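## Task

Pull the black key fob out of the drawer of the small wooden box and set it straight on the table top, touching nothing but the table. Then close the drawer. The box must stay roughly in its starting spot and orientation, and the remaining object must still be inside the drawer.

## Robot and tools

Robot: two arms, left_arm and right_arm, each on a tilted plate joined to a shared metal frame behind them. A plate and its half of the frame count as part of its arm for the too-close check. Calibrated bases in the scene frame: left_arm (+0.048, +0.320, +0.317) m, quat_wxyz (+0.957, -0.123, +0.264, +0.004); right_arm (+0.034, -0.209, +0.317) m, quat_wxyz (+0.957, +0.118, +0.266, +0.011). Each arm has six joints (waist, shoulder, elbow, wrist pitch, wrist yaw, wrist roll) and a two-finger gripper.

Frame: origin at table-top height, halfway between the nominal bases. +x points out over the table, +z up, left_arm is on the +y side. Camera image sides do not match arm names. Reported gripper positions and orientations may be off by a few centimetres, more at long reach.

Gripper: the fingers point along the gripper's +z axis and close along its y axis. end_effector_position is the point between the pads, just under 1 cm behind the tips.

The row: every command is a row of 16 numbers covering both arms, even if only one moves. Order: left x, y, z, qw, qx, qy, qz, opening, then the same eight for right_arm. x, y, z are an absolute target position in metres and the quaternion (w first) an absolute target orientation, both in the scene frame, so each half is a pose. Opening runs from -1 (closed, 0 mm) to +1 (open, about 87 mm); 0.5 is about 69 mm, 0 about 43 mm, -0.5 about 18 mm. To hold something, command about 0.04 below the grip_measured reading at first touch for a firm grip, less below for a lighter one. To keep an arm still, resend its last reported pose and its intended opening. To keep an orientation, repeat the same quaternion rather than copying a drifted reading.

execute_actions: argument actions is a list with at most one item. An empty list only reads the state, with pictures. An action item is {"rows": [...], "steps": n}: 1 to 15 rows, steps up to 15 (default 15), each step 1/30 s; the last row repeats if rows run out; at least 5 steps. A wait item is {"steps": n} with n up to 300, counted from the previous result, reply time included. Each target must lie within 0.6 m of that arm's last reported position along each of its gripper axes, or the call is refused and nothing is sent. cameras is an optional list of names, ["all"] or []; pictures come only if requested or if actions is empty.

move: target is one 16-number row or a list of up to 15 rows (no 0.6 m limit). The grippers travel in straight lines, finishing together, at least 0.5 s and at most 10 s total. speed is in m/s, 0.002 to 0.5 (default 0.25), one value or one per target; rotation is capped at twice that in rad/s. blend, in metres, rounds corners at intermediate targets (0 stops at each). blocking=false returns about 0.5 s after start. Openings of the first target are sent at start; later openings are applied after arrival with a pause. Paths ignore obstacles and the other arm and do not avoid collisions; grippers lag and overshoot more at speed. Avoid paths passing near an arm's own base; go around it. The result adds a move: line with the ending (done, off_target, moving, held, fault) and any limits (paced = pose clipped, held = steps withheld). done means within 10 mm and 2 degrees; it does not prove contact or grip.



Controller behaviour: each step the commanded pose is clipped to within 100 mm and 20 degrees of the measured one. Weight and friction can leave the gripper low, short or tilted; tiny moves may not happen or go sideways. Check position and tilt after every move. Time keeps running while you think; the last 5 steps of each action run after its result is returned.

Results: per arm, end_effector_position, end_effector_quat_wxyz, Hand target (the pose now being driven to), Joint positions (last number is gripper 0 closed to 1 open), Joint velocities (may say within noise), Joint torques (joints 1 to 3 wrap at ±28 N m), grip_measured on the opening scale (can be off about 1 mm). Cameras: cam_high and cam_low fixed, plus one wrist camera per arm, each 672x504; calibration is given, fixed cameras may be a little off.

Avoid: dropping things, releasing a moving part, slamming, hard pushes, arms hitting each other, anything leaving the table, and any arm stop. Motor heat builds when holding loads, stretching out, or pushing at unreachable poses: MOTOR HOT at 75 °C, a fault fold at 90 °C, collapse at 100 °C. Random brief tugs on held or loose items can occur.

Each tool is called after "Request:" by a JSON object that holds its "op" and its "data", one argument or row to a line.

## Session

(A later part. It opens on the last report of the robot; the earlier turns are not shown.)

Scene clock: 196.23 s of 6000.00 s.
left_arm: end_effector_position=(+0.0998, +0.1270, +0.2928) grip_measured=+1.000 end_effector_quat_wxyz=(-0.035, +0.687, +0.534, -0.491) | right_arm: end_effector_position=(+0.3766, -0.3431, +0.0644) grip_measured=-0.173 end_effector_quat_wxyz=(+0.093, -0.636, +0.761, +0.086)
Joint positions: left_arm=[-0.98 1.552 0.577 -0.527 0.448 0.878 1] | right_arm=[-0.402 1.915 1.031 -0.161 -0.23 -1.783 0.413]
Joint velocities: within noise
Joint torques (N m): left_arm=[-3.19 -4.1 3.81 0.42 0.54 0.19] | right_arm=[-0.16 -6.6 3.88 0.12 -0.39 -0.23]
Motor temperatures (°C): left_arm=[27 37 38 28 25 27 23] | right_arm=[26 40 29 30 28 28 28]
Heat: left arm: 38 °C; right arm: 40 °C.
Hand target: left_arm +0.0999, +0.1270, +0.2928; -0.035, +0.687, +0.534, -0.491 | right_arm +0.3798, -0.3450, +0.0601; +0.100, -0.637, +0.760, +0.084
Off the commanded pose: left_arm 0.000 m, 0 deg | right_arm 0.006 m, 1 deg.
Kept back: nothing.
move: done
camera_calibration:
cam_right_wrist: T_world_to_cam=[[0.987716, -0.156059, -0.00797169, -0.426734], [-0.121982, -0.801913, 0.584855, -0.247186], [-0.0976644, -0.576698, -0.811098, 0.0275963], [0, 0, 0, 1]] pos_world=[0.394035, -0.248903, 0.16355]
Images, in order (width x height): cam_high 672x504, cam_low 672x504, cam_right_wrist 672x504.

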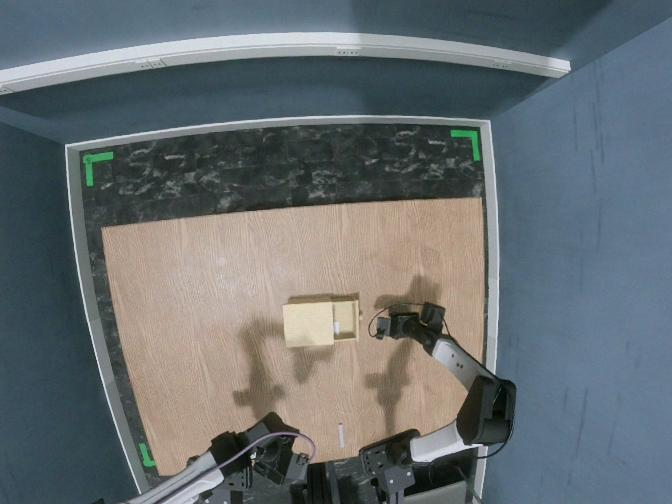

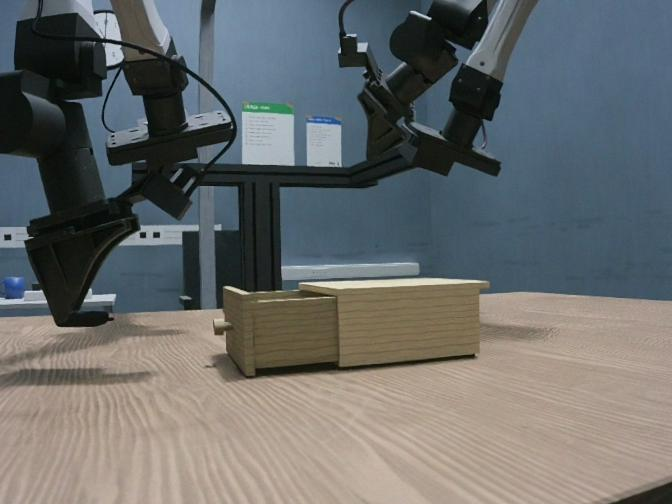

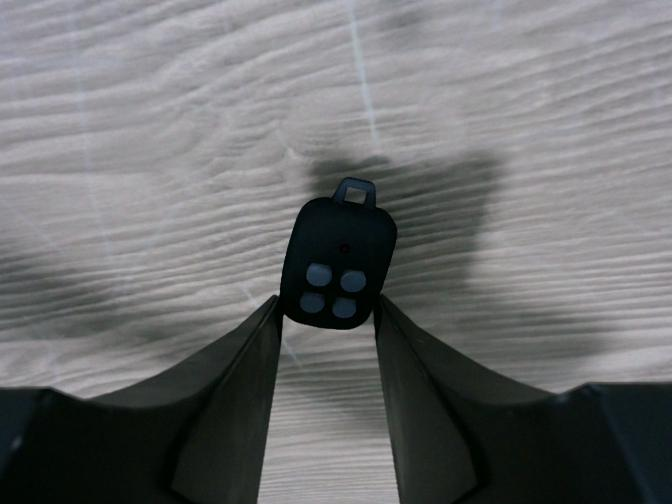

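Request:
{"op": "move", "data": {
  "target": [
    [0.0998, 0.127, 0.2928, -0.035, 0.687, 0.534, -0.491, 1, 0.383, -0.346, 0.019, 0.1, -0.6373, 0.7594, 0.0839, -0.24]
  ],
  "speed": 0.08,
  "cameras": ["cam_low"]
}}

Request:
{"op": "move", "data": {
  "target": [
    [0.0998, 0.127, 0.2928, -0.035, 0.687, 0.534, -0.491, 1, 0.383, -0.346, 0.011, 0.1, -0.6373, 0.7594, 0.0839, -0.24]
  ],
  "speed": 0.03,
  "cameras": ["cam_low", "cam_right_wrist"]
}}

Scene clock: 197.50 s of 6000.00 s.
left_arm: end_effector_position=(+0.0998, +0.1270, +0.2928) grip_measured=+1.000 end_effector_quat_wxyz=(-0.035, +0.687, +0.534, -0.491) | right_arm: end_effector_position=(+0.3814, -0.3442, +0.0240) grip_measured=-0.173 end_effector_quat_wxyz=(+0.094, -0.637, +0.761, +0.085)
Joint positions: left_arm=[-0.98 1.552 0.577 -0.527 0.448 0.878 1] | right_arm=[-0.402 2.071 1.114 -0.086 -0.231 -1.784 0.413]
Joint velocities: within noise
Joint torques (N m): left_arm=[-3.23 -4.08 3.84 0.43 0.54 0.18] | right_arm=[-0.18 -6.9 3.11 0.11 -0.35 -0.24]
Motor temperatures (°C): left_arm=[27 37 38 28 25 27 23] | right_arm=[26 40 29 30 28 28 28]
Heat: left arm: 38 °C; right arm: 40 °C.
Hand target: left_arm +0.0999, +0.1270, +0.2928; -0.035, +0.687, +0.534, -0.491 | right_arm +0.3829, -0.3460, +0.0191; +0.100, -0.637, +0.759, +0.084
Off the commanded pose: left_arm 0.000 m, 0 deg | right_arm 0.006 m, 1 deg.
Kept back: nothing.
move: done
Images, in order (width x height): cam_low 672x504.

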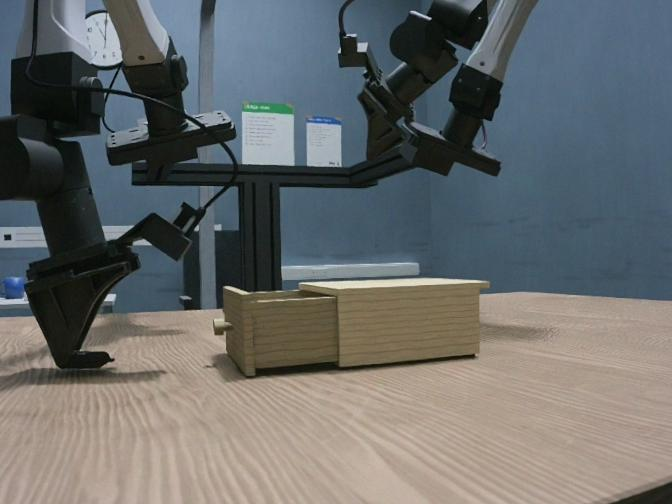

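Scene clock: 198.20 s of 6000.00 s.
left_arm: end_effector_position=(+0.0998, +0.1270, +0.2928) grip_measured=+1.000 end_effector_quat_wxyz=(-0.035, +0.687, +0.534, -0.491) | right_arm: end_effector_position=(+0.3817, -0.3441, +0.0189) grip_measured=-0.174 end_effector_quat_wxyz=(+0.095, -0.637, +0.761, +0.085)
Joint positions: left_arm=[-0.98 1.552 0.577 -0.527 0.448 0.878 1] | right_arm=[-0.402 2.09 1.125 -0.077 -0.231 -1.784 0.413]
Joint velocities: within noise
Joint torques (N m): left_arm=[-3.21 -4.08 3.81 0.43 0.55 0.19] | right_arm=[-0.25 -6.2 3.64 0.17 -0.36 -0.26]
Motor temperatures (°C): left_arm=[27 37 38 28 25 27 23] | right_arm=[26 40 29 30 28 28 28]
Heat: left arm: 38 °C; right arm: 40 °C.
Hand target: left_arm +0.0999, +0.1270, +0.2928; -0.035, +0.687, +0.534, -0.491 | right_arm +0.3829, -0.3460, +0.0113; +0.100, -0.637, +0.759, +0.084
Off the commanded pose: left_arm 0.000 m, 0 deg | right_arm 0.008 m, 1 deg.
Kept back: nothing.
move: done
camera_calibration:
cam_right_wrist: T_world_to_cam=[[0.987944, -0.154727, -0.005016, -0.432061], [-0.122698, -0.802372, 0.584076, -0.220644], [-0.0943973, -0.576419, -0.811683, -0.0104875], [0, 0, 0, 1]] pos_world=[0.39879, -0.249936, 0.118193]
Images, in order (width x height): cam_low 672x504, cam_right_wrist 672x504.

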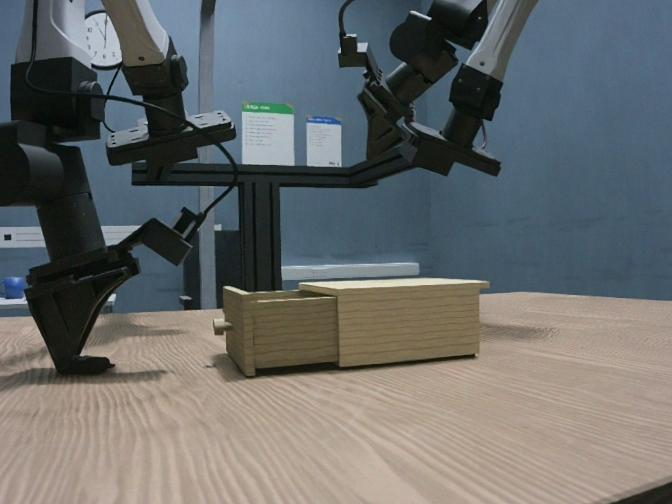

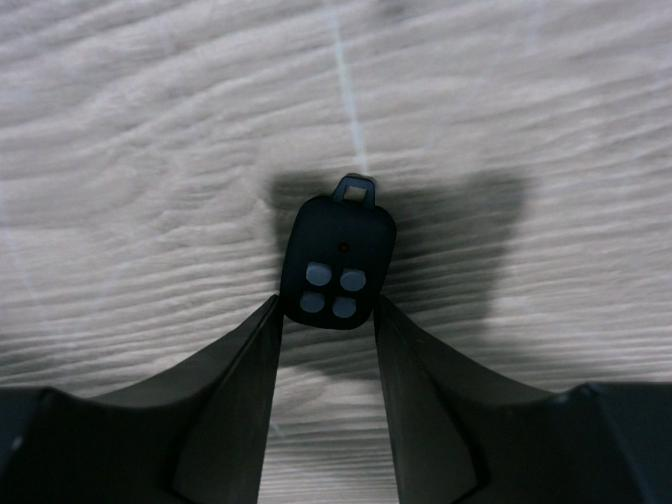

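Keep lowering in small increments.

Request:
{"op": "move", "data": {
  "target": [
    [0.0998, 0.127, 0.2928, -0.035, 0.687, 0.534, -0.491, 1, 0.383, -0.346, 0.0075, 0.1, -0.6373, 0.7594, 0.0839, -0.24]
  ],
  "speed": 0.02,
  "cameras": ["cam_low"]
}}

Request:
{"op": "zoom_image", "data": {
  "camera": "cam_low",
  "region": [0, 280, 200, 430]
}}

Request:
{"op": "move", "data": {
  "target": [
    [0.0998, 0.127, 0.2928, -0.035, 0.687, 0.534, -0.491, 1, 0.383, -0.346, 0.0045, 0.1, -0.6373, 0.7594, 0.0839, -0.24]
  ],
  "speed": 0.02,
  "cameras": ["cam_low"]
}}

Request:
{"op": "zoom_image", "data": {
  "camera": "cam_low",
  "region": [0, 280, 200, 430]
}}

Scene clock: 199.13 s of 6000.00 s.
left_arm: end_effector_position=(+0.0998, +0.1270, +0.2928) grip_measured=+1.000 end_effector_quat_wxyz=(-0.035, +0.687, +0.534, -0.491) | right_arm: end_effector_position=(+0.3816, -0.3440, +0.0185) grip_measured=-0.174 end_effector_quat_wxyz=(+0.094, -0.636, +0.761, +0.087)
Joint positions: left_arm=[-0.98 1.552 0.577 -0.527 0.448 0.878 1] | right_arm=[-0.402 2.093 1.13 -0.084 -0.231 -1.784 0.413]
Joint velocities: within noise
Joint torques (N m): left_arm=[-3.25 -4.08 3.84 0.43 0.54 0.2] | right_arm=[-0.27 -5.53 3.81 0.26 -0.35 -0.26]
Motor temperatures (°C): left_arm=[27 37 38 28 25 27 23] | right_arm=[26 40 29 30 28 28 28]
Heat: left arm: 38 °C; right arm: 40 °C.
Hand target: left_arm +0.0999, +0.1270, +0.2928; -0.035, +0.687, +0.534, -0.491 | right_arm +0.3827, -0.3459, +0.0081; +0.100, -0.637, +0.759, +0.084
Off the commanded pose: left_arm 0.000 m, 0 deg | right_arm 0.011 m, 1 deg.
Kept back: nothing.
move: off_target (right_arm)
Images, in order (width x height): cam_low 672x504.

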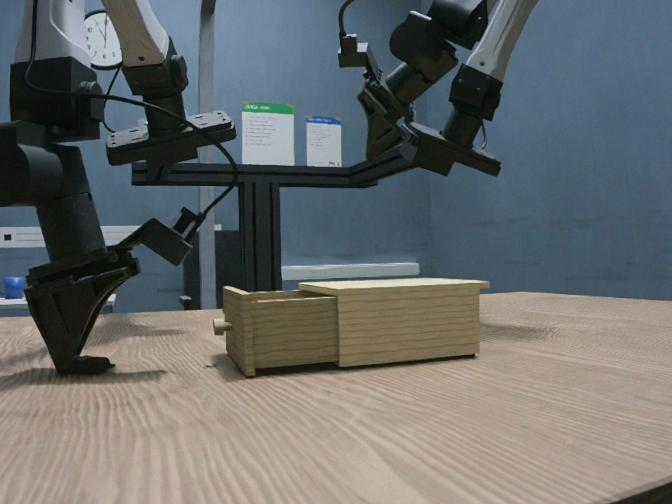

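Scaled by 2.520 from the camera's 672x504 image, which has a finer 960x720 frame.

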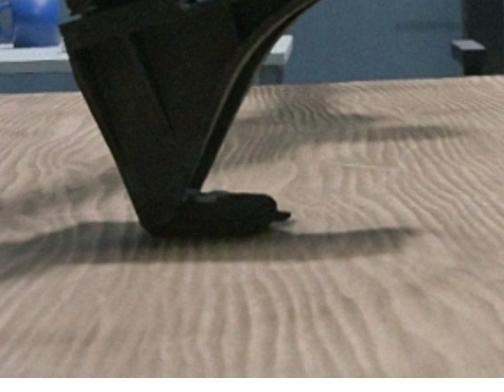

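Scene clock: 199.83 s of 6000.00 s.
left_arm: end_effector_position=(+0.0998, +0.1270, +0.2928) grip_measured=+1.000 end_effector_quat_wxyz=(-0.035, +0.687, +0.534, -0.491) | right_arm: end_effector_position=(+0.3812, -0.3444, +0.0176) grip_measured=-0.177 end_effector_quat_wxyz=(+0.093, -0.636, +0.761, +0.088)
Joint positions: left_arm=[-0.98 1.552 0.577 -0.527 0.448 0.878 1] | right_arm=[-0.403 2.097 1.135 -0.088 -0.233 -1.784 0.412]
Joint velocities: within noise
Joint torques (N m): left_arm=[-3.23 -4.07 3.77 0.43 0.55 0.18] | right_arm=[-0.17 -4.96 3.63 0.38 -0.37 -0.27]
Motor temperatures (°C): left_arm=[27 37 38 28 25 27 23] | right_arm=[26 40 29 30 28 28 28]
Heat: left arm: 38 °C; right arm: 40 °C.
Hand target: left_arm +0.0999, +0.1270, +0.2928; -0.035, +0.687, +0.534, -0.491 | right_arm +0.3825, -0.3458, +0.0052; +0.100, -0.637, +0.759, +0.084
Off the commanded pose: left_arm 0.000 m, 0 deg | right_arm 0.013 m, 1 deg.
Kept back: nothing.
move: off_target (right_arm)
Images, in order (width x height): cam_low 672x504.

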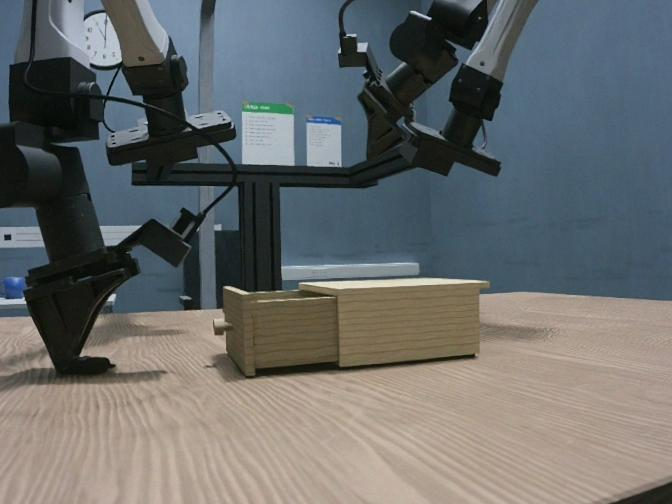

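Scaled by 2.520 from the camera's 672x504 image, which has a finer 960x720 frame.

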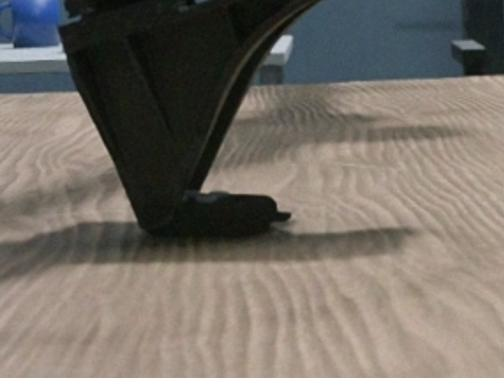

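Request:
{"op": "execute_actions", "data": {
  "actions": [
    {"rows": [[0.0998,0.127,0.2928,-0.035,0.687,0.534,-0.491,1,0.383,-0.346,0.008,0.1,-0.6373,0.7594,0.0839,-0.22],[0.0998,0.127,0.2928,-0.035,0.687,0.534,-0.491,1,0.383,-0.346,0.011,0.1,-0.6373,0.7594,0.0839,-0.20],[0.0998,0.127,0.2928,-0.035,0.687,0.534,-0.491,1,0.383,-0.346,0.012,0.1,-0.6373,0.7594,0.0839,-0.19],[0.0998,0.127,0.2928,-0.035,0.687,0.534,-0.491,1,0.383,-0.346,0.012,0.1,-0.6373,0.7594,0.0839,-0.18],[0.0998,0.127,0.2928,-0.035,0.687,0.534,-0.491,1,0.383,-0.346,0.012,0.1,-0.6373,0.7594,0.0839,-0.17],[0.0998,0.127,0.2928,-0.035,0.687,0.534,-0.491,1,0.383,-0.346,0.012,0.1,-0.6373,0.7594,0.0839,-0.16],[0.0998,0.127,0.2928,-0.035,0.687,0.534,-0.491,1,0.383,-0.346,0.012,0.1,-0.6373,0.7594,0.0839,-0.14],[0.0998,0.127,0.2928,-0.035,0.687,0.534,-0.491,1,0.383,-0.346,0.012,0.1,-0.6373,0.7594,0.0839,-0.12],[0.0998,0.127,0.2928,-0.035,0.687,0.534,-0.491,1,0.383,-0.346,0.012,0.1,-0.6373,0.7594,0.0839,-0.1],[0.0998,0.127,0.2928,-0.035,0.687,0.534,-0.491,1,0.383,-0.346,0.012,0.1,-0.6373,0.7594,0.0839,-0.07],[0.0998,0.127,0.2928,-0.035,0.687,0.534,-0.491,1,0.383,-0.346,0.012,0.1,-0.6373,0.7594,0.0839,-0.04],[0.0998,0.127,0.2928,-0.035,0.687,0.534,-0.491,1,0.383,-0.346,0.012,0.1,-0.6373,0.7594,0.0839,0.0],[0.0998,0.127,0.2928,-0.035,0.687,0.534,-0.491,1,0.383,-0.346,0.012,0.1,-0.6373,0.7594,0.0839,0.05],[0.0998,0.127,0.2928,-0.035,0.687,0.534,-0.491,1,0.383,-0.346,0.012,0.1,-0.6373,0.7594,0.0839,0.12]], "steps": 15}
  ]
}}

Request:
{"op": "execute_actions", "data": {
  "actions": [],
  "cameras": ["cam_low", "cam_right_wrist"]
}}

Request:
{"op": "zoom_image", "data": {
  "camera": "cam_low",
  "region": [0, 280, 200, 430]
}}

Scene clock: 200.80 s of 6000.00 s.
left_arm: end_effector_position=(+0.0998, +0.1270, +0.2928) grip_measured=+1.000 end_effector_quat_wxyz=(-0.035, +0.687, +0.534, -0.491) | right_arm: end_effector_position=(+0.3825, -0.3450, +0.0175) grip_measured=-0.084 end_effector_quat_wxyz=(+0.094, -0.636, +0.761, +0.086)
Joint positions: left_arm=[-0.98 1.552 0.577 -0.527 0.448 0.878 1] | right_arm=[-0.403 2.097 1.135 -0.083 -0.233 -1.784 0.458]
Joint velocities: left_arm=[within noise] | right_arm=[0.002 0.012 0.012 0.081 -0.081 0.022 0.305]
Joint torques (N m): left_arm=[-3.19 -4.15 3.81 0.43 0.54 0.18] | right_arm=[-0.13 -6.99 2.58 0.02 -0.32 -0.26]
Motor temperatures (°C): left_arm=[27 37 38 28 25 27 23] | right_arm=[26 39 29 30 28 28 28]
Heat: left arm: 38 °C; right arm: 39 °C.
Steps of this call (1-19: nothing new was sent; 20-29: this action's first 10). Readings (end_effector_position of left_arm | right_arm):
20: (+0.0998, +0.1270, +0.2928) | (+0.3811, -0.3444, +0.0176)
21: (+0.0998, +0.1270, +0.2928) | (+0.3811, -0.3444, +0.0176)
23: (+0.0998, +0.1270, +0.2928) | (+0.3810, -0.3444, +0.0176)
27: (+0.0998, +0.1270, +0.2928) | (+0.3817, -0.3447, +0.0176)
29: the state above

Scene clock: 200.97 s of 6000.00 s.
left_arm: end_effector_position=(+0.0998, +0.1270, +0.2928) grip_measured=+1.000 end_effector_quat_wxyz=(-0.035, +0.687, +0.534, -0.491) | right_arm: end_effector_position=(+0.3841, -0.3456, +0.0175) grip_measured=+0.111 end_effector_quat_wxyz=(+0.096, -0.636, +0.761, +0.083)
Joint positions: left_arm=[-0.98 1.552 0.577 -0.527 0.448 0.878 1] | right_arm=[-0.403 2.097 1.135 -0.076 -0.233 -1.784 0.556]
Joint velocities: left_arm=[within noise] | right_arm=[-0.002 0.002 -0.017 -0.007 -0.007 0.007 0.183]
Joint torques (N m): left_arm=[-3.22 -4.05 3.81 0.44 0.54 0.19] | right_arm=[-0.13 -7.02 2.47 0.17 -0.35 -0.24]
Motor temperatures (°C): left_arm=[27 37 38 28 25 27 23] | right_arm=[26 39 29 30 28 28 28]
Heat: left arm: 38 °C; right arm: 39 °C.
Hand target: left_arm +0.0999, +0.1270, +0.2928; -0.035, +0.687, +0.534, -0.491 | right_arm +0.3829, -0.3459, +0.0121; +0.100, -0.637, +0.759, +0.084
Off the commanded pose: left_arm 0.000 m, 0 deg | right_arm 0.006 m, 1 deg.
Steps of this call (1-5: your previous action's last 5). Readings (end_effector_position of left_arm | right_arm):
1: (+0.0998, +0.1270, +0.2928) | (+0.3832, -0.3452, +0.0175)
2: (+0.0998, +0.1270, +0.2928) | (+0.3835, -0.3454, +0.0175)
4: (+0.0998, +0.1270, +0.2928) | (+0.3839, -0.3455, +0.0175)
5: the state above
camera_calibration:
cam_right_wrist: T_world_to_cam=[[0.987739, -0.156115, -0.000882979, -0.435063], [-0.126147, -0.801441, 0.584619, -0.219068], [-0.0919754, -0.577339, -0.811308, -0.0135441], [0, 0, 0, 1]] pos_world=[0.400848, -0.251309, 0.116698]
Images, in order (width x height): cam_low 672x504, cam_right_wrist 672x504.

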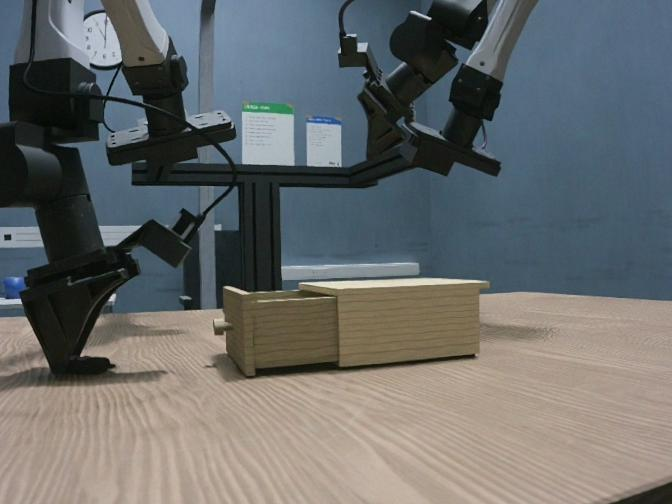

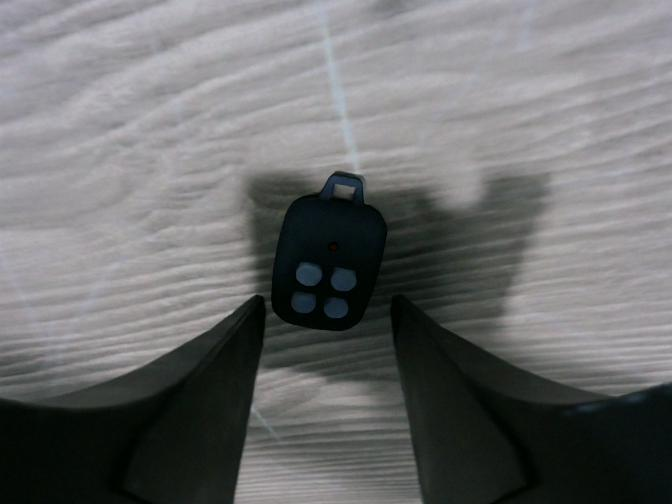

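Scaled by 2.520 from the camera's 672x504 image, which has a finer 960x720 frame.

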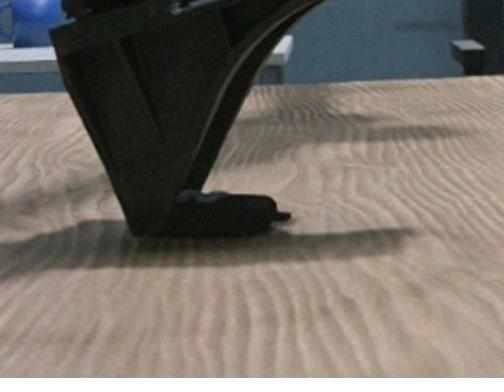

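Request:
{"op": "move", "data": {
  "target": [
    [0.0998, 0.127, 0.2928, -0.035, 0.687, 0.534, -0.491, 1, 0.381, -0.3475, 0.04, 0.1, -0.6373, 0.7594, 0.0839, 0.12],
    [0.0998, 0.127, 0.2928, -0.035, 0.687, 0.534, -0.491, 1, 0.381, -0.35, 0.15, 0.1, -0.6373, 0.7594, 0.0839, 0.12]
  ],
  "speed": [0.04, 0.15],
  "blend": [0.01, 0],
  "cameras": ["cam_low", "cam_right_wrist"]
}}

Scene clock: 213.43 s of 6000.00 s.
left_arm: end_effector_position=(+0.0998, +0.1270, +0.2928) grip_measured=+1.000 end_effector_quat_wxyz=(-0.035, +0.687, +0.534, -0.491) | right_arm: end_effector_position=(+0.3789, -0.3477, +0.1403) grip_measured=+0.120 end_effector_quat_wxyz=(+0.093, -0.636, +0.761, +0.089)
Joint positions: left_arm=[-0.98 1.552 0.577 -0.527 0.448 0.878 1] | right_arm=[-0.411 1.653 1.006 -0.407 -0.237 -1.792 0.56]
Joint velocities: within noise
Joint torques (N m): left_arm=[-3.22 -4.07 3.84 0.44 0.54 0.19] | right_arm=[-0.39 -10.54 3.56 -0.13 -0.36 -0.27]
Motor temperatures (°C): left_arm=[27 37 37 28 25 27 23] | right_arm=[26 39 29 29 28 28 28]
Heat: left arm: 37 °C; right arm: 39 °C.
Hand target: left_arm +0.0999, +0.1270, +0.2928; -0.035, +0.687, +0.534, -0.491 | right_arm +0.3810, -0.3499, +0.1496; +0.100, -0.637, +0.759, +0.084
Off the commanded pose: left_arm 0.000 m, 0 deg | right_arm 0.010 m, 1 deg.
Kept back: nothing.
move: done
camera_calibration:
cam_right_wrist: T_world_to_cam=[[0.987846, -0.154827, -0.0137556, -0.427932], [-0.118094, -0.805115, 0.581243, -0.297074], [-0.101067, -0.572554, -0.813614, 0.0898502], [0, 0, 0, 1]] pos_world=[0.396729, -0.25399, 0.239889]
Images, in order (width x height): cam_low 672x504, cam_right_wrist 672x504.

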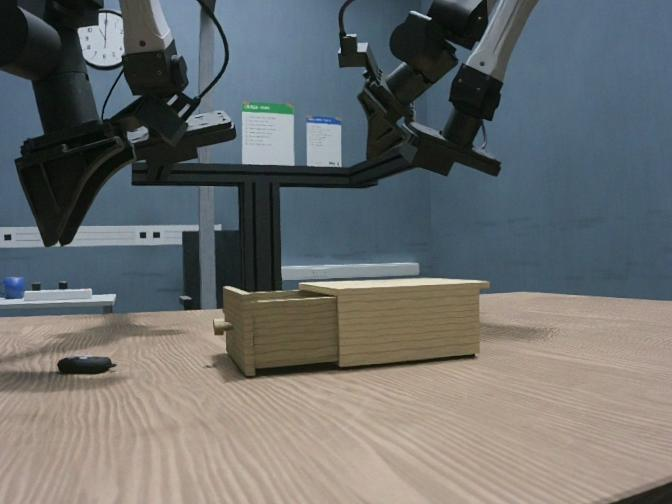

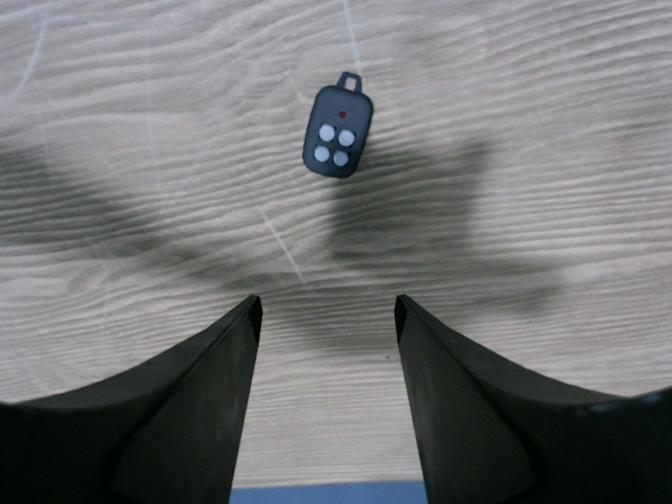

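Request:
{"op": "move", "data": {
  "target": [
    [0.0998, 0.127, 0.2928, -0.035, 0.687, 0.534, -0.491, 1, 0.405, -0.225, 0.14, 0, 0.7071, 0.7071, 0, -1],
    [0.0998, 0.127, 0.2928, -0.035, 0.687, 0.534, -0.491, 1, 0.405, -0.225, 0.034, 0, 0.7071, 0.7071, 0, -1]
  ],
  "speed": [0.25, 0.15],
  "cameras": ["cam_low", "cam_right_wrist"]
}}

Scene clock: 221.23 s of 6000.00 s.
left_arm: end_effector_position=(+0.0998, +0.1270, +0.2928) grip_measured=+1.000 end_effector_quat_wxyz=(-0.035, +0.687, +0.534, -0.491) | right_arm: end_effector_position=(+0.4031, -0.2229, +0.0390) grip_measured=-0.973 end_effector_quat_wxyz=(-0.001, +0.707, +0.707, -0.003)
Joint positions: left_arm=[-0.98 1.552 0.577 -0.527 0.448 0.878 1] | right_arm=[-0.166 2.053 1.082 -0.032 0.15 1.386 0.013]
Joint velocities: within noise
Joint torques (N m): left_arm=[-3.26 -4.07 3.85 0.44 0.55 0.18] | right_arm=[0.96 -6.86 3.32 0.24 -0.04 -0.24]
Motor temperatures (°C): left_arm=[27 37 37 28 25 27 23] | right_arm=[26 39 29 29 28 28 28]
Heat: left arm: 37 °C; right arm: 39 °C.
Hand target: left_arm +0.0999, +0.1270, +0.2928; -0.035, +0.687, +0.534, -0.491 | right_arm +0.4048, -0.2251, +0.0341; +0.000, +0.707, +0.707, +0.000
Off the commanded pose: left_arm 0.000 m, 0 deg | right_arm 0.006 m, 0 deg.
Kept back: nothing.
move: done
camera_calibration:
cam_right_wrist: T_world_to_cam=[[-0.999788, -0.0199638, 0.00510172, 0.396607], [-0.0088672, 0.64034, 0.76804, 0.136025], [-0.0185999, 0.767832, -0.640382, 0.340077], [0, 0, 0, 1]] pos_world=[0.404054, -0.340306, 0.111283]
Images, in order (width x height): cam_low 672x504, cam_right_wrist 672x504.

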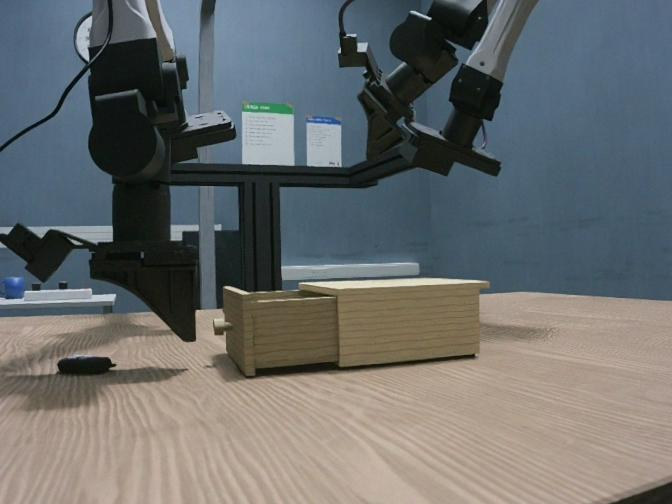

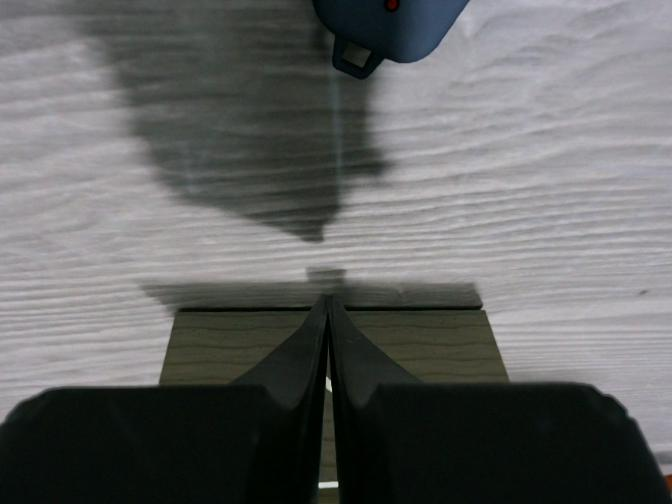

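Request:
{"op": "move", "data": {
  "target": [
    [0.0998, 0.127, 0.2928, -0.035, 0.687, 0.534, -0.491, 1, 0.406, -0.2, 0.0335, 0, 0.7071, 0.7071, 0, -1],
    [0.0998, 0.127, 0.2928, -0.035, 0.687, 0.534, -0.491, 1, 0.406, -0.13, 0.0335, 0, 0.7071, 0.7071, 0, -1]
  ],
  "speed": [0.05, 0.05],
  "blend": [0.005, 0],
  "cameras": ["cam_low", "cam_right_wrist"]
}}

Scene clock: 223.73 s of 6000.00 s.
left_arm: end_effector_position=(+0.0998, +0.1270, +0.2928) grip_measured=+1.000 end_effector_quat_wxyz=(-0.035, +0.687, +0.534, -0.491) | right_arm: end_effector_position=(+0.4087, -0.1601, +0.0358) grip_measured=-0.973 end_effector_quat_wxyz=(+0.030, +0.713, +0.700, -0.027)
Joint positions: left_arm=[-0.98 1.552 0.577 -0.527 0.448 0.878 1] | right_arm=[0.035 2.109 1.096 -0.013 0.333 1.576 0.013]
Joint velocities: within noise
Joint torques (N m): left_arm=[-3.26 -4.1 3.79 0.43 0.55 0.2] | right_arm=[6.64 -5.93 3.29 0.14 -0.49 0.03]
Motor temperatures (°C): left_arm=[27 37 37 28 25 27 23] | right_arm=[26 39 29 29 28 28 28]
Heat: left arm: 37 °C; right arm: 39 °C.
Hand target: left_arm +0.0999, +0.1270, +0.2928; -0.035, +0.687, +0.534, -0.491 | right_arm +0.4050, -0.1310, +0.0349; +0.000, +0.707, +0.707, -0.001
Off the commanded pose: left_arm 0.000 m, 0 deg | right_arm 0.030 m, 5 deg.
Kept back: nothing.
move: off_target (right_arm)
camera_calibration:
cam_right_wrist: T_world_to_cam=[[-0.999978, -0.00241922, -0.0062125, 0.406801], [-0.00613691, 0.69812, 0.715955, 0.108277], [0.00260502, 0.715977, -0.698119, 0.275026], [0, 0, 0, 1]] pos_world=[0.40674, -0.271519, 0.117007]
Images, in order (width x height): cam_low 672x504, cam_right_wrist 672x504.

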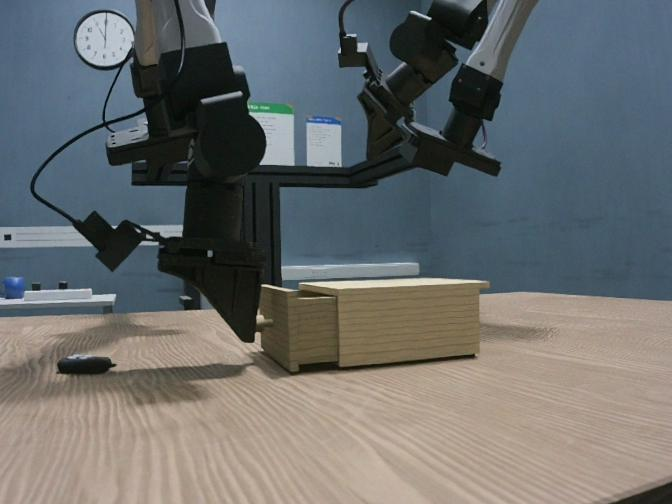

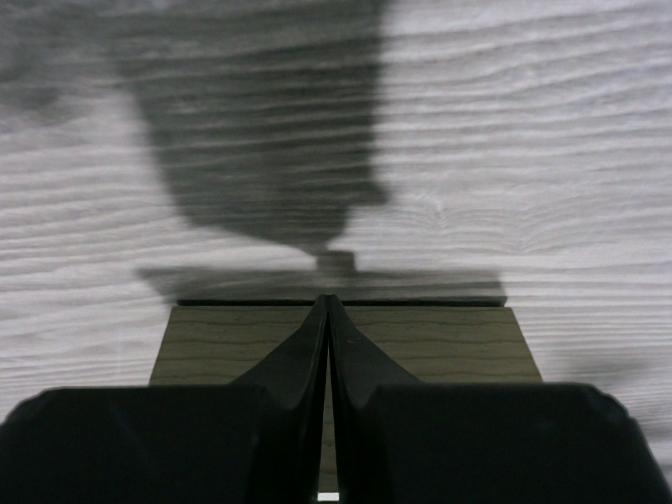

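Request:
{"op": "move", "data": {
  "target": [
    [0.0998, 0.127, 0.2928, -0.035, 0.687, 0.534, -0.491, 1, 0.403, -0.105, 0.0335, 0, 0.7071, 0.7071, 0, -1]
  ],
  "speed": [0.04],
  "cameras": ["cam_low", "cam_right_wrist"]
}}

Scene clock: 225.00 s of 6000.00 s.
left_arm: end_effector_position=(+0.0998, +0.1270, +0.2928) grip_measured=+1.000 end_effector_quat_wxyz=(-0.035, +0.687, +0.534, -0.491) | right_arm: end_effector_position=(+0.4056, -0.1336, +0.0348) grip_measured=-0.973 end_effector_quat_wxyz=(+0.029, +0.713, +0.700, -0.025)
Joint positions: left_arm=[-0.98 1.552 0.577 -0.527 0.448 0.878 1] | right_arm=[0.101 2.138 1.106 -0.014 0.364 1.635 0.013]
Joint velocities: within noise
Joint torques (N m): left_arm=[-3.18 -4.08 3.84 0.42 0.54 0.19] | right_arm=[6.87 -6.04 3.48 0.12 -0.49 0]
Motor temperatures (°C): left_arm=[27 37 37 28 25 27 23] | right_arm=[26 39 29 29 28 28 28]
Heat: left arm: 37 °C; right arm: 39 °C.
Hand target: left_arm +0.0999, +0.1270, +0.2928; -0.035, +0.687, +0.534, -0.491 | right_arm +0.4022, -0.1059, +0.0348; +0.000, +0.707, +0.707, -0.001
Off the commanded pose: left_arm 0.000 m, 0 deg | right_arm 0.029 m, 5 deg.
Kept back: nothing.
move: off_target (right_arm)
camera_calibration:
cam_right_wrist: T_world_to_cam=[[-0.999975, -0.00366236, -0.00609417, 0.403577], [-0.00692517, 0.695855, 0.718149, 0.0904255], [0.00161054, 0.718173, -0.695862, 0.255956], [0, 0, 0, 1]] pos_world=[0.403781, -0.245266, 0.115631]
Images, in order (width x height): cam_low 672x504, cam_right_wrist 672x504.

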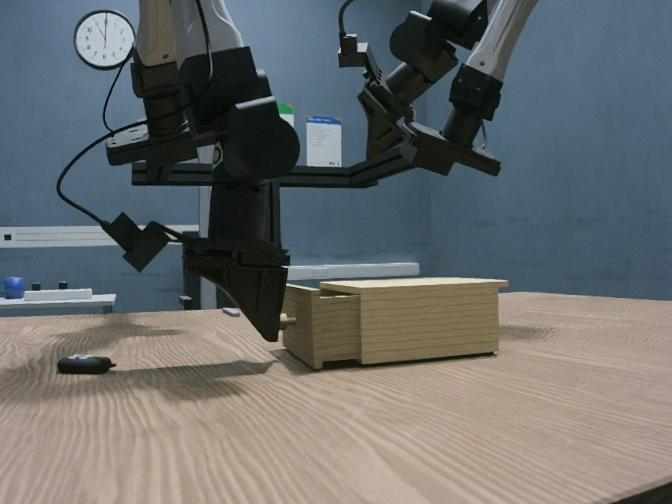

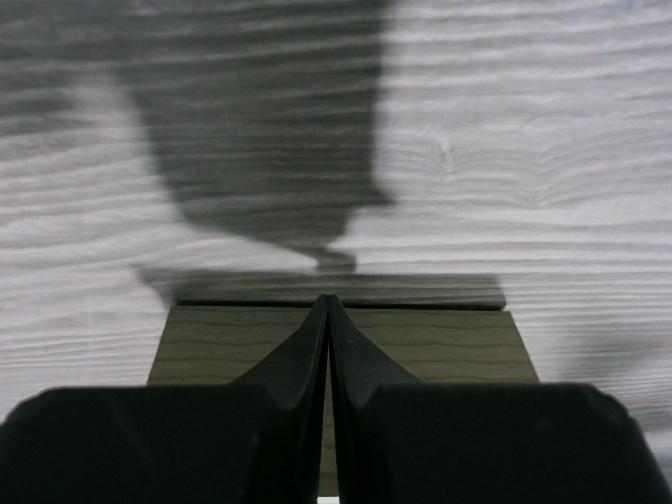

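Request:
{"op": "move", "data": {
  "target": [
    [0.0998, 0.127, 0.2928, -0.035, 0.687, 0.534, -0.491, 1, 0.403, -0.16, 0.0335, 0, 0.7071, 0.7071, 0, -1],
    [0.28, 0.17, 0.26, 0, -0.5736, 0.8192, 0, -1, 0.403, -0.18, 0.0335, 0, 0.7071, 0.7071, 0, -1]
  ],
  "speed": [0.08, 0.2]
}}

Scene clock: 236.30 s of 6000.00 s.
left_arm: end_effector_position=(+0.2771, +0.1701, +0.2593) grip_measured=-0.993 end_effector_quat_wxyz=(-0.007, -0.575, +0.818, -0.004) | right_arm: end_effector_position=(+0.3905, -0.1733, +0.0230) grip_measured=-0.973 end_effector_quat_wxyz=(-0.014, +0.704, +0.710, -0.014)
Joint positions: left_arm=[-0.762 1.382 0.71 -0.651 -0.528 -1.907 0.004] | right_arm=[-0.047 2.138 1.088 -0.005 0.213 1.486 0.013]
Joint velocities: within noise
Joint torques (N m): left_arm=[-3.34 -3.52 5.82 0.31 -0.23 0.06] | right_arm=[1.61 -11.28 0.55 0.12 -0.01 -0.23]
Motor temperatures (°C): left_arm=[27 37 37 28 25 27 23] | right_arm=[26 41 29 29 28 28 28]
Heat: left arm: 37 °C; right arm: 41 °C.
Hand target: left_arm +0.2800, +0.1700, +0.2600; +0.000, -0.574, +0.819, +0.000 | right_arm +0.4030, -0.1800, +0.0332; +0.000, +0.707, +0.707, +0.000
Off the commanded pose: left_arm 0.003 m, 1 deg | right_arm 0.018 m, 2 deg.
Kept back: nothing.
move: off_target (right_arm)
camera_calibration:
cam_left_wrist: T_world_to_cam=[[0.939592, -0.342027, -0.0135661, -0.200661], [-0.211944, -0.612445, 0.761571, -0.00991418], [-0.268786, -0.712691, -0.64794, 0.504662], [0, 0, 0, 1]] pos_world=[0.322084, 0.284965, 0.331819]
cam_right_wrist: T_world_to_cam=[[-0.998854, -0.0292967, 0.0378487, 0.38233], [0.0104623, 0.638009, 0.769958, 0.108453], [-0.046705, 0.769471, -0.636972, 0.302673], [0, 0, 0, 1]] pos_world=[0.394893, -0.290891, 0.0948194]

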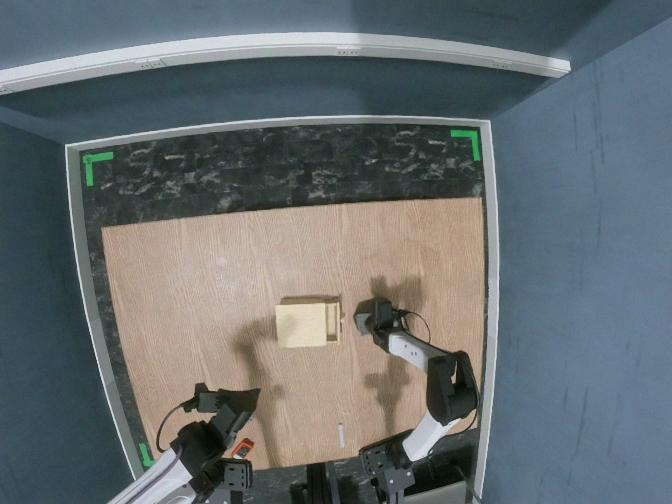

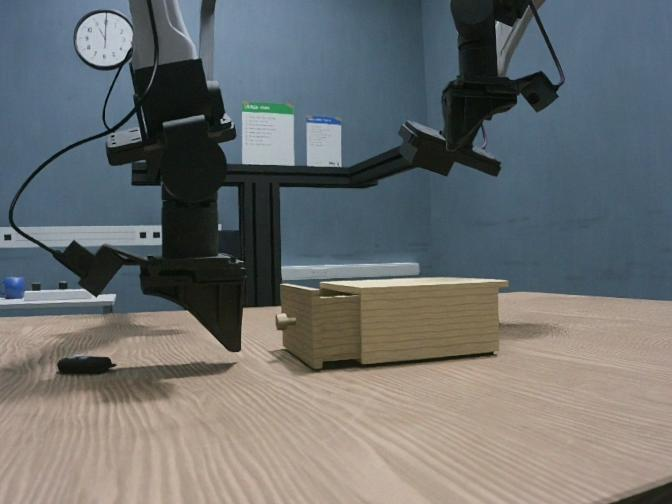

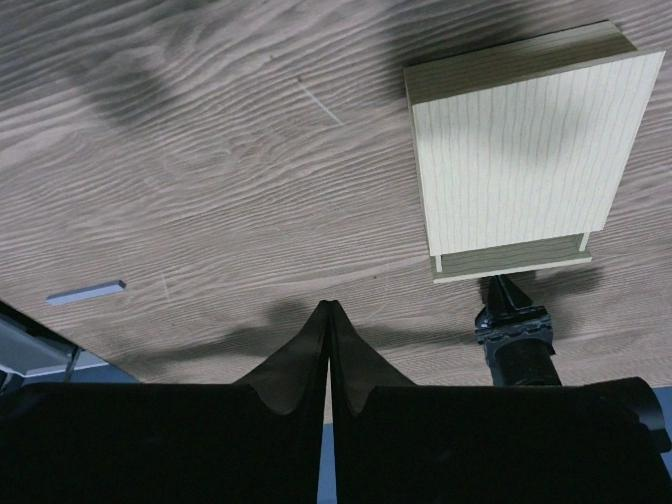

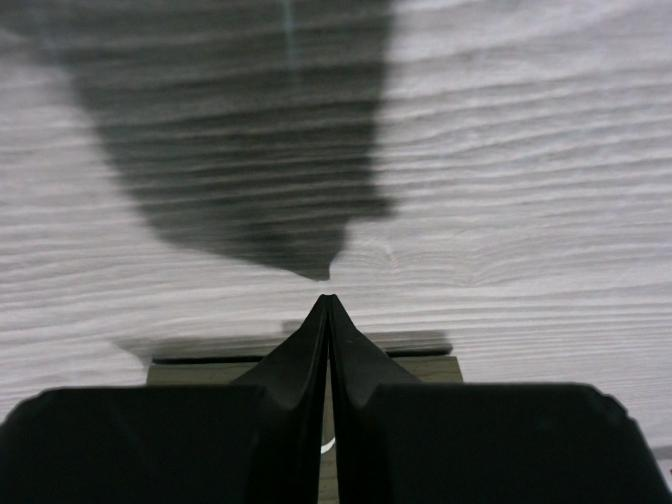

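Request:
{"op": "move", "data": {
  "target": [
    [0.39, 0.18, 0.2, 0, -0.5736, 0.8192, 0, -1, 0.403, -0.18, 0.0335, 0, 0.7071, 0.7071, 0, -1],
    [0.395, 0.175, 0.062, 0, -0.5736, 0.8192, 0, -1, 0.403, -0.18, 0.0335, 0, 0.7071, 0.7071, 0, -1]
  ],
  "speed": [0.2, 0.15],
  "blend": [0.02, 0]
}}

Scene clock: 239.40 s of 6000.00 s.
left_arm: end_effector_position=(+0.3933, +0.1754, +0.0665) grip_measured=-0.993 end_effector_quat_wxyz=(+0.004, -0.572, +0.820, +0.005) | right_arm: end_effector_position=(+0.3905, -0.1732, +0.0230) grip_measured=-0.973 end_effector_quat_wxyz=(-0.014, +0.704, +0.710, -0.014)
Joint positions: left_arm=[-0.311 2.125 1.107 -0.096 -0.397 -1.431 0.004] | right_arm=[-0.047 2.138 1.088 -0.005 0.213 1.486 0.013]
Joint velocities: within noise
Joint torques (N m): left_arm=[-3.23 -8.02 3.19 0.64 0.06 0.23] | right_arm=[1.52 -11.43 0.58 0.18 0 -0.22]
Motor temperatures (°C): left_arm=[27 37 37 28 25 27 23] | right_arm=[26 42 29 29 28 28 28]
Heat: left arm: 37 °C; right arm: 42 °C.
Hand target: left_arm +0.3950, +0.1751, +0.0621; +0.000, -0.574, +0.819, +0.000 | right_arm +0.4030, -0.1799, +0.0332; +0.000, +0.707, +0.707, +0.000
Off the commanded pose: left_arm 0.005 m, 1 deg | right_arm 0.018 m, 2 deg.
Kept back: nothing.
move: off_target (right_arm)
camera_calibration:
cam_left_wrist: T_world_to_cam=[[0.937615, -0.34729, -0.0163456, -0.308717], [-0.220993, -0.631612, 0.743121, 0.172935], [-0.268403, -0.693149, -0.668957, 0.412546], [0, 0, 0, 1]] pos_world=[0.438404, 0.287969, 0.142418]
cam_right_wrist: T_world_to_cam=[[-0.998844, -0.0296774, 0.0378081, 0.382252], [0.0102064, 0.637709, 0.77021, 0.10844], [-0.0469684, 0.769706, -0.636669, 0.302768], [0, 0, 0, 1]] pos_world=[0.394924, -0.290852, 0.0947893]

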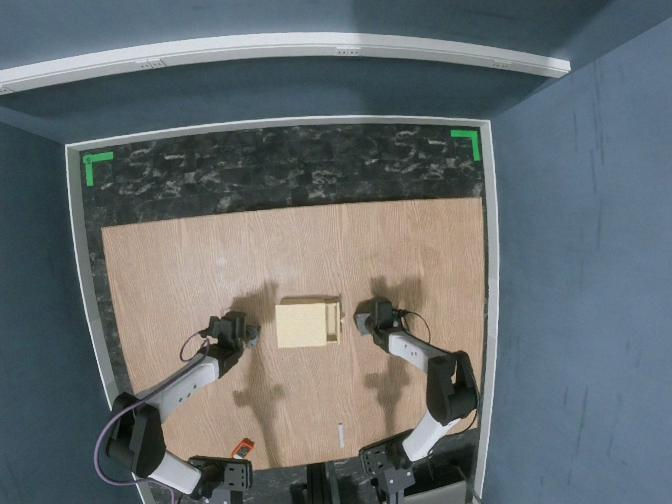

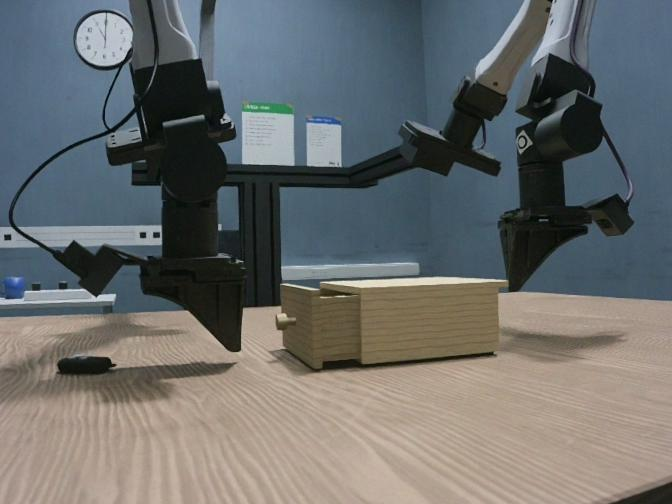

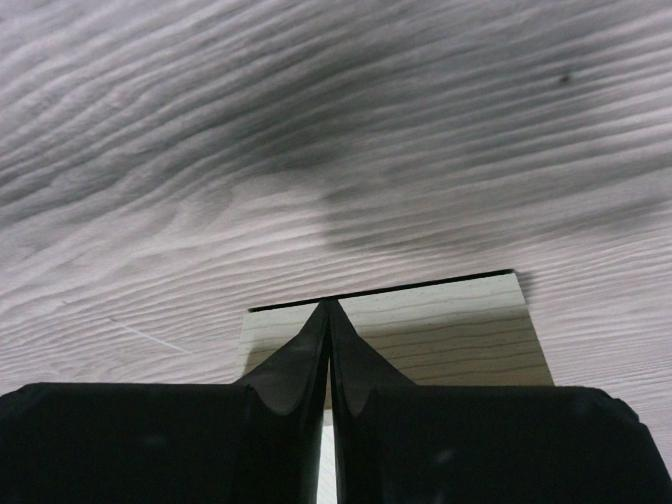

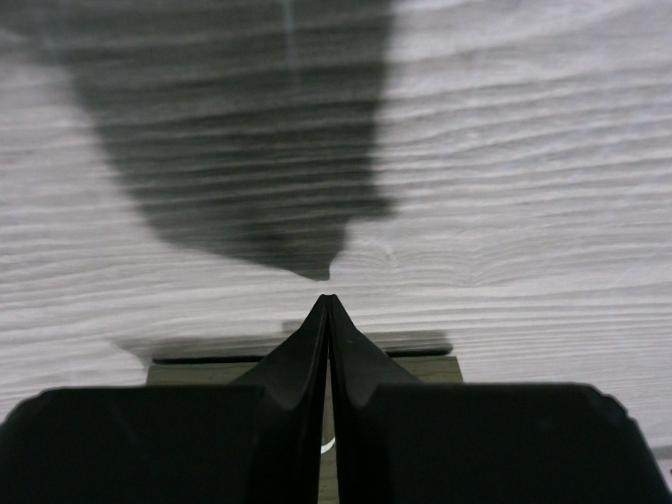

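Request:
{"op": "move", "data": {
  "target": [
    [0.396, 0.135, 0.058, 0, -0.5736, 0.8192, 0, -1, 0.403, -0.18, 0.0335, 0, 0.7071, 0.7071, 0, -1]
  ],
  "speed": [0.06],
  "cameras": ["cam_low", "cam_left_wrist"]
}}

Request:
{"op": "zoom_image", "data": {
  "camera": "cam_low",
  "region": [420, 200, 620, 350]
}}

Scene clock: 240.87 s of 6000.00 s.
left_arm: end_effector_position=(+0.4004, +0.1342, +0.0630) grip_measured=-0.993 end_effector_quat_wxyz=(-0.001, -0.574, +0.819, -0.013) | right_arm: end_effector_position=(+0.3905, -0.1732, +0.0230) grip_measured=-0.973 end_effector_quat_wxyz=(-0.014, +0.704, +0.710, -0.014)
Joint positions: left_arm=[-0.386 2.206 1.198 -0.111 -0.4 -1.5 0.004] | right_arm=[-0.047 2.138 1.088 -0.005 0.213 1.486 0.013]
Joint velocities: within noise
Joint torques (N m): left_arm=[-5.16 -7.97 3.54 0.37 -0.22 0.08] | right_arm=[1.5 -11.3 0.55 0.18 -0.02 -0.25]
Motor temperatures (°C): left_arm=[27 37 37 28 25 27 23] | right_arm=[26 42 29 29 28 28 28]
Heat: left arm: 37 °C; right arm: 42 °C.
Hand target: left_arm +0.3959, +0.1351, +0.0581; +0.000, -0.573, +0.819, +0.000 | right_arm +0.4030, -0.1799, +0.0332; +0.000, +0.707, +0.707, +0.000
Off the commanded pose: left_arm 0.007 m, 2 deg | right_arm 0.018 m, 2 deg.
Kept back: nothing.
move: off_target (right_arm)
camera_calibration:
cam_left_wrist: T_world_to_cam=[[0.939323, -0.342926, 0.00858464, -0.332614], [-0.228545, -0.606964, 0.761158, 0.14973], [-0.25581, -0.716936, -0.648509, 0.380385], [0, 0, 0, 1]] pos_world=[0.443959, 0.24953, 0.135571]
Images, in order (width x height): cam_low 672x504, cam_left_wrist 672x504.

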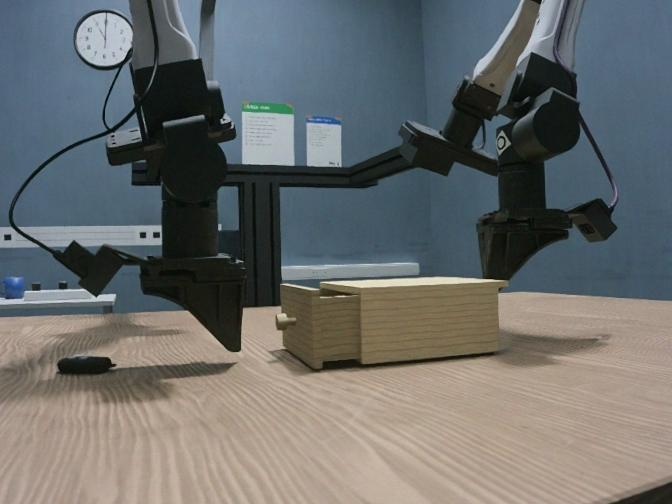

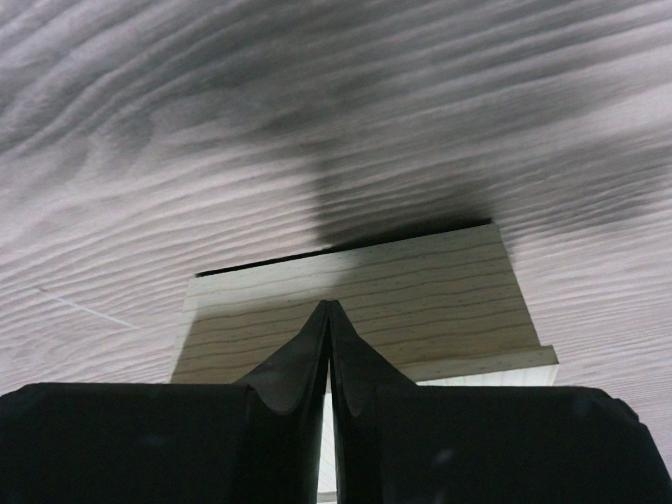

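Scaled by 2.520 from the camera's 672x504 image, which has a finer 960x720 frame.

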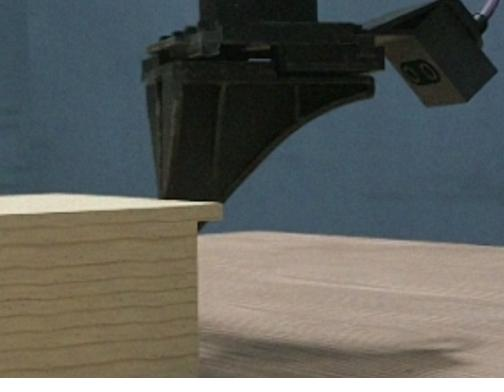

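Request:
{"op": "move", "data": {
  "target": [
    [0.396, 0.125, 0.058, 0, -0.5736, 0.8192, 0, -1, 0.403, -0.18, 0.036, 0, 0.7071, 0.7071, 0, -1]
  ],
  "speed": [0.03],
  "cameras": ["cam_low"]
}}

Scene clock: 241.90 s of 6000.00 s.
left_arm: end_effector_position=(+0.4007, +0.1254, +0.0627) grip_measured=-0.993 end_effector_quat_wxyz=(-0.001, -0.576, +0.818, -0.012) | right_arm: end_effector_position=(+0.3884, -0.1734, +0.0247) grip_measured=-0.973 end_effector_quat_wxyz=(-0.015, +0.704, +0.710, -0.014)
Joint positions: left_arm=[-0.406 2.224 1.223 -0.127 -0.41 -1.524 0.004] | right_arm=[-0.047 2.13 1.077 -0.004 0.213 1.486 0.013]
Joint velocities: within noise
Joint torques (N m): left_arm=[-5.48 -8.01 3.62 0.41 -0.25 0.08] | right_arm=[1.77 -11.38 1.2 0.11 -0.02 -0.23]
Motor temperatures (°C): left_arm=[27 38 37 28 25 27 23] | right_arm=[26 42 29 29 28 28 28]
Heat: left arm: 38 °C; right arm: 42 °C.
Hand target: left_arm +0.3959, +0.1252, +0.0581; +0.000, -0.573, +0.819, +0.000 | right_arm +0.4027, -0.1799, +0.0356; +0.000, +0.707, +0.707, +0.000
Off the commanded pose: left_arm 0.007 m, 1 deg | right_arm 0.020 m, 2 deg.
Kept back: nothing.
move: off_target (right_arm)
Images, in order (width x height): cam_low 672x504.

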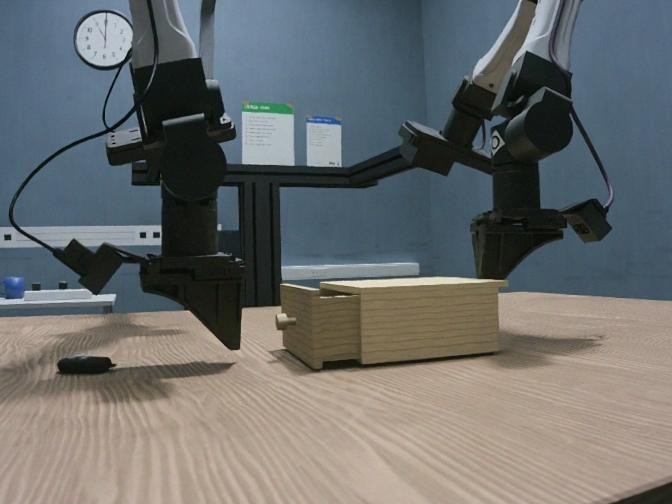

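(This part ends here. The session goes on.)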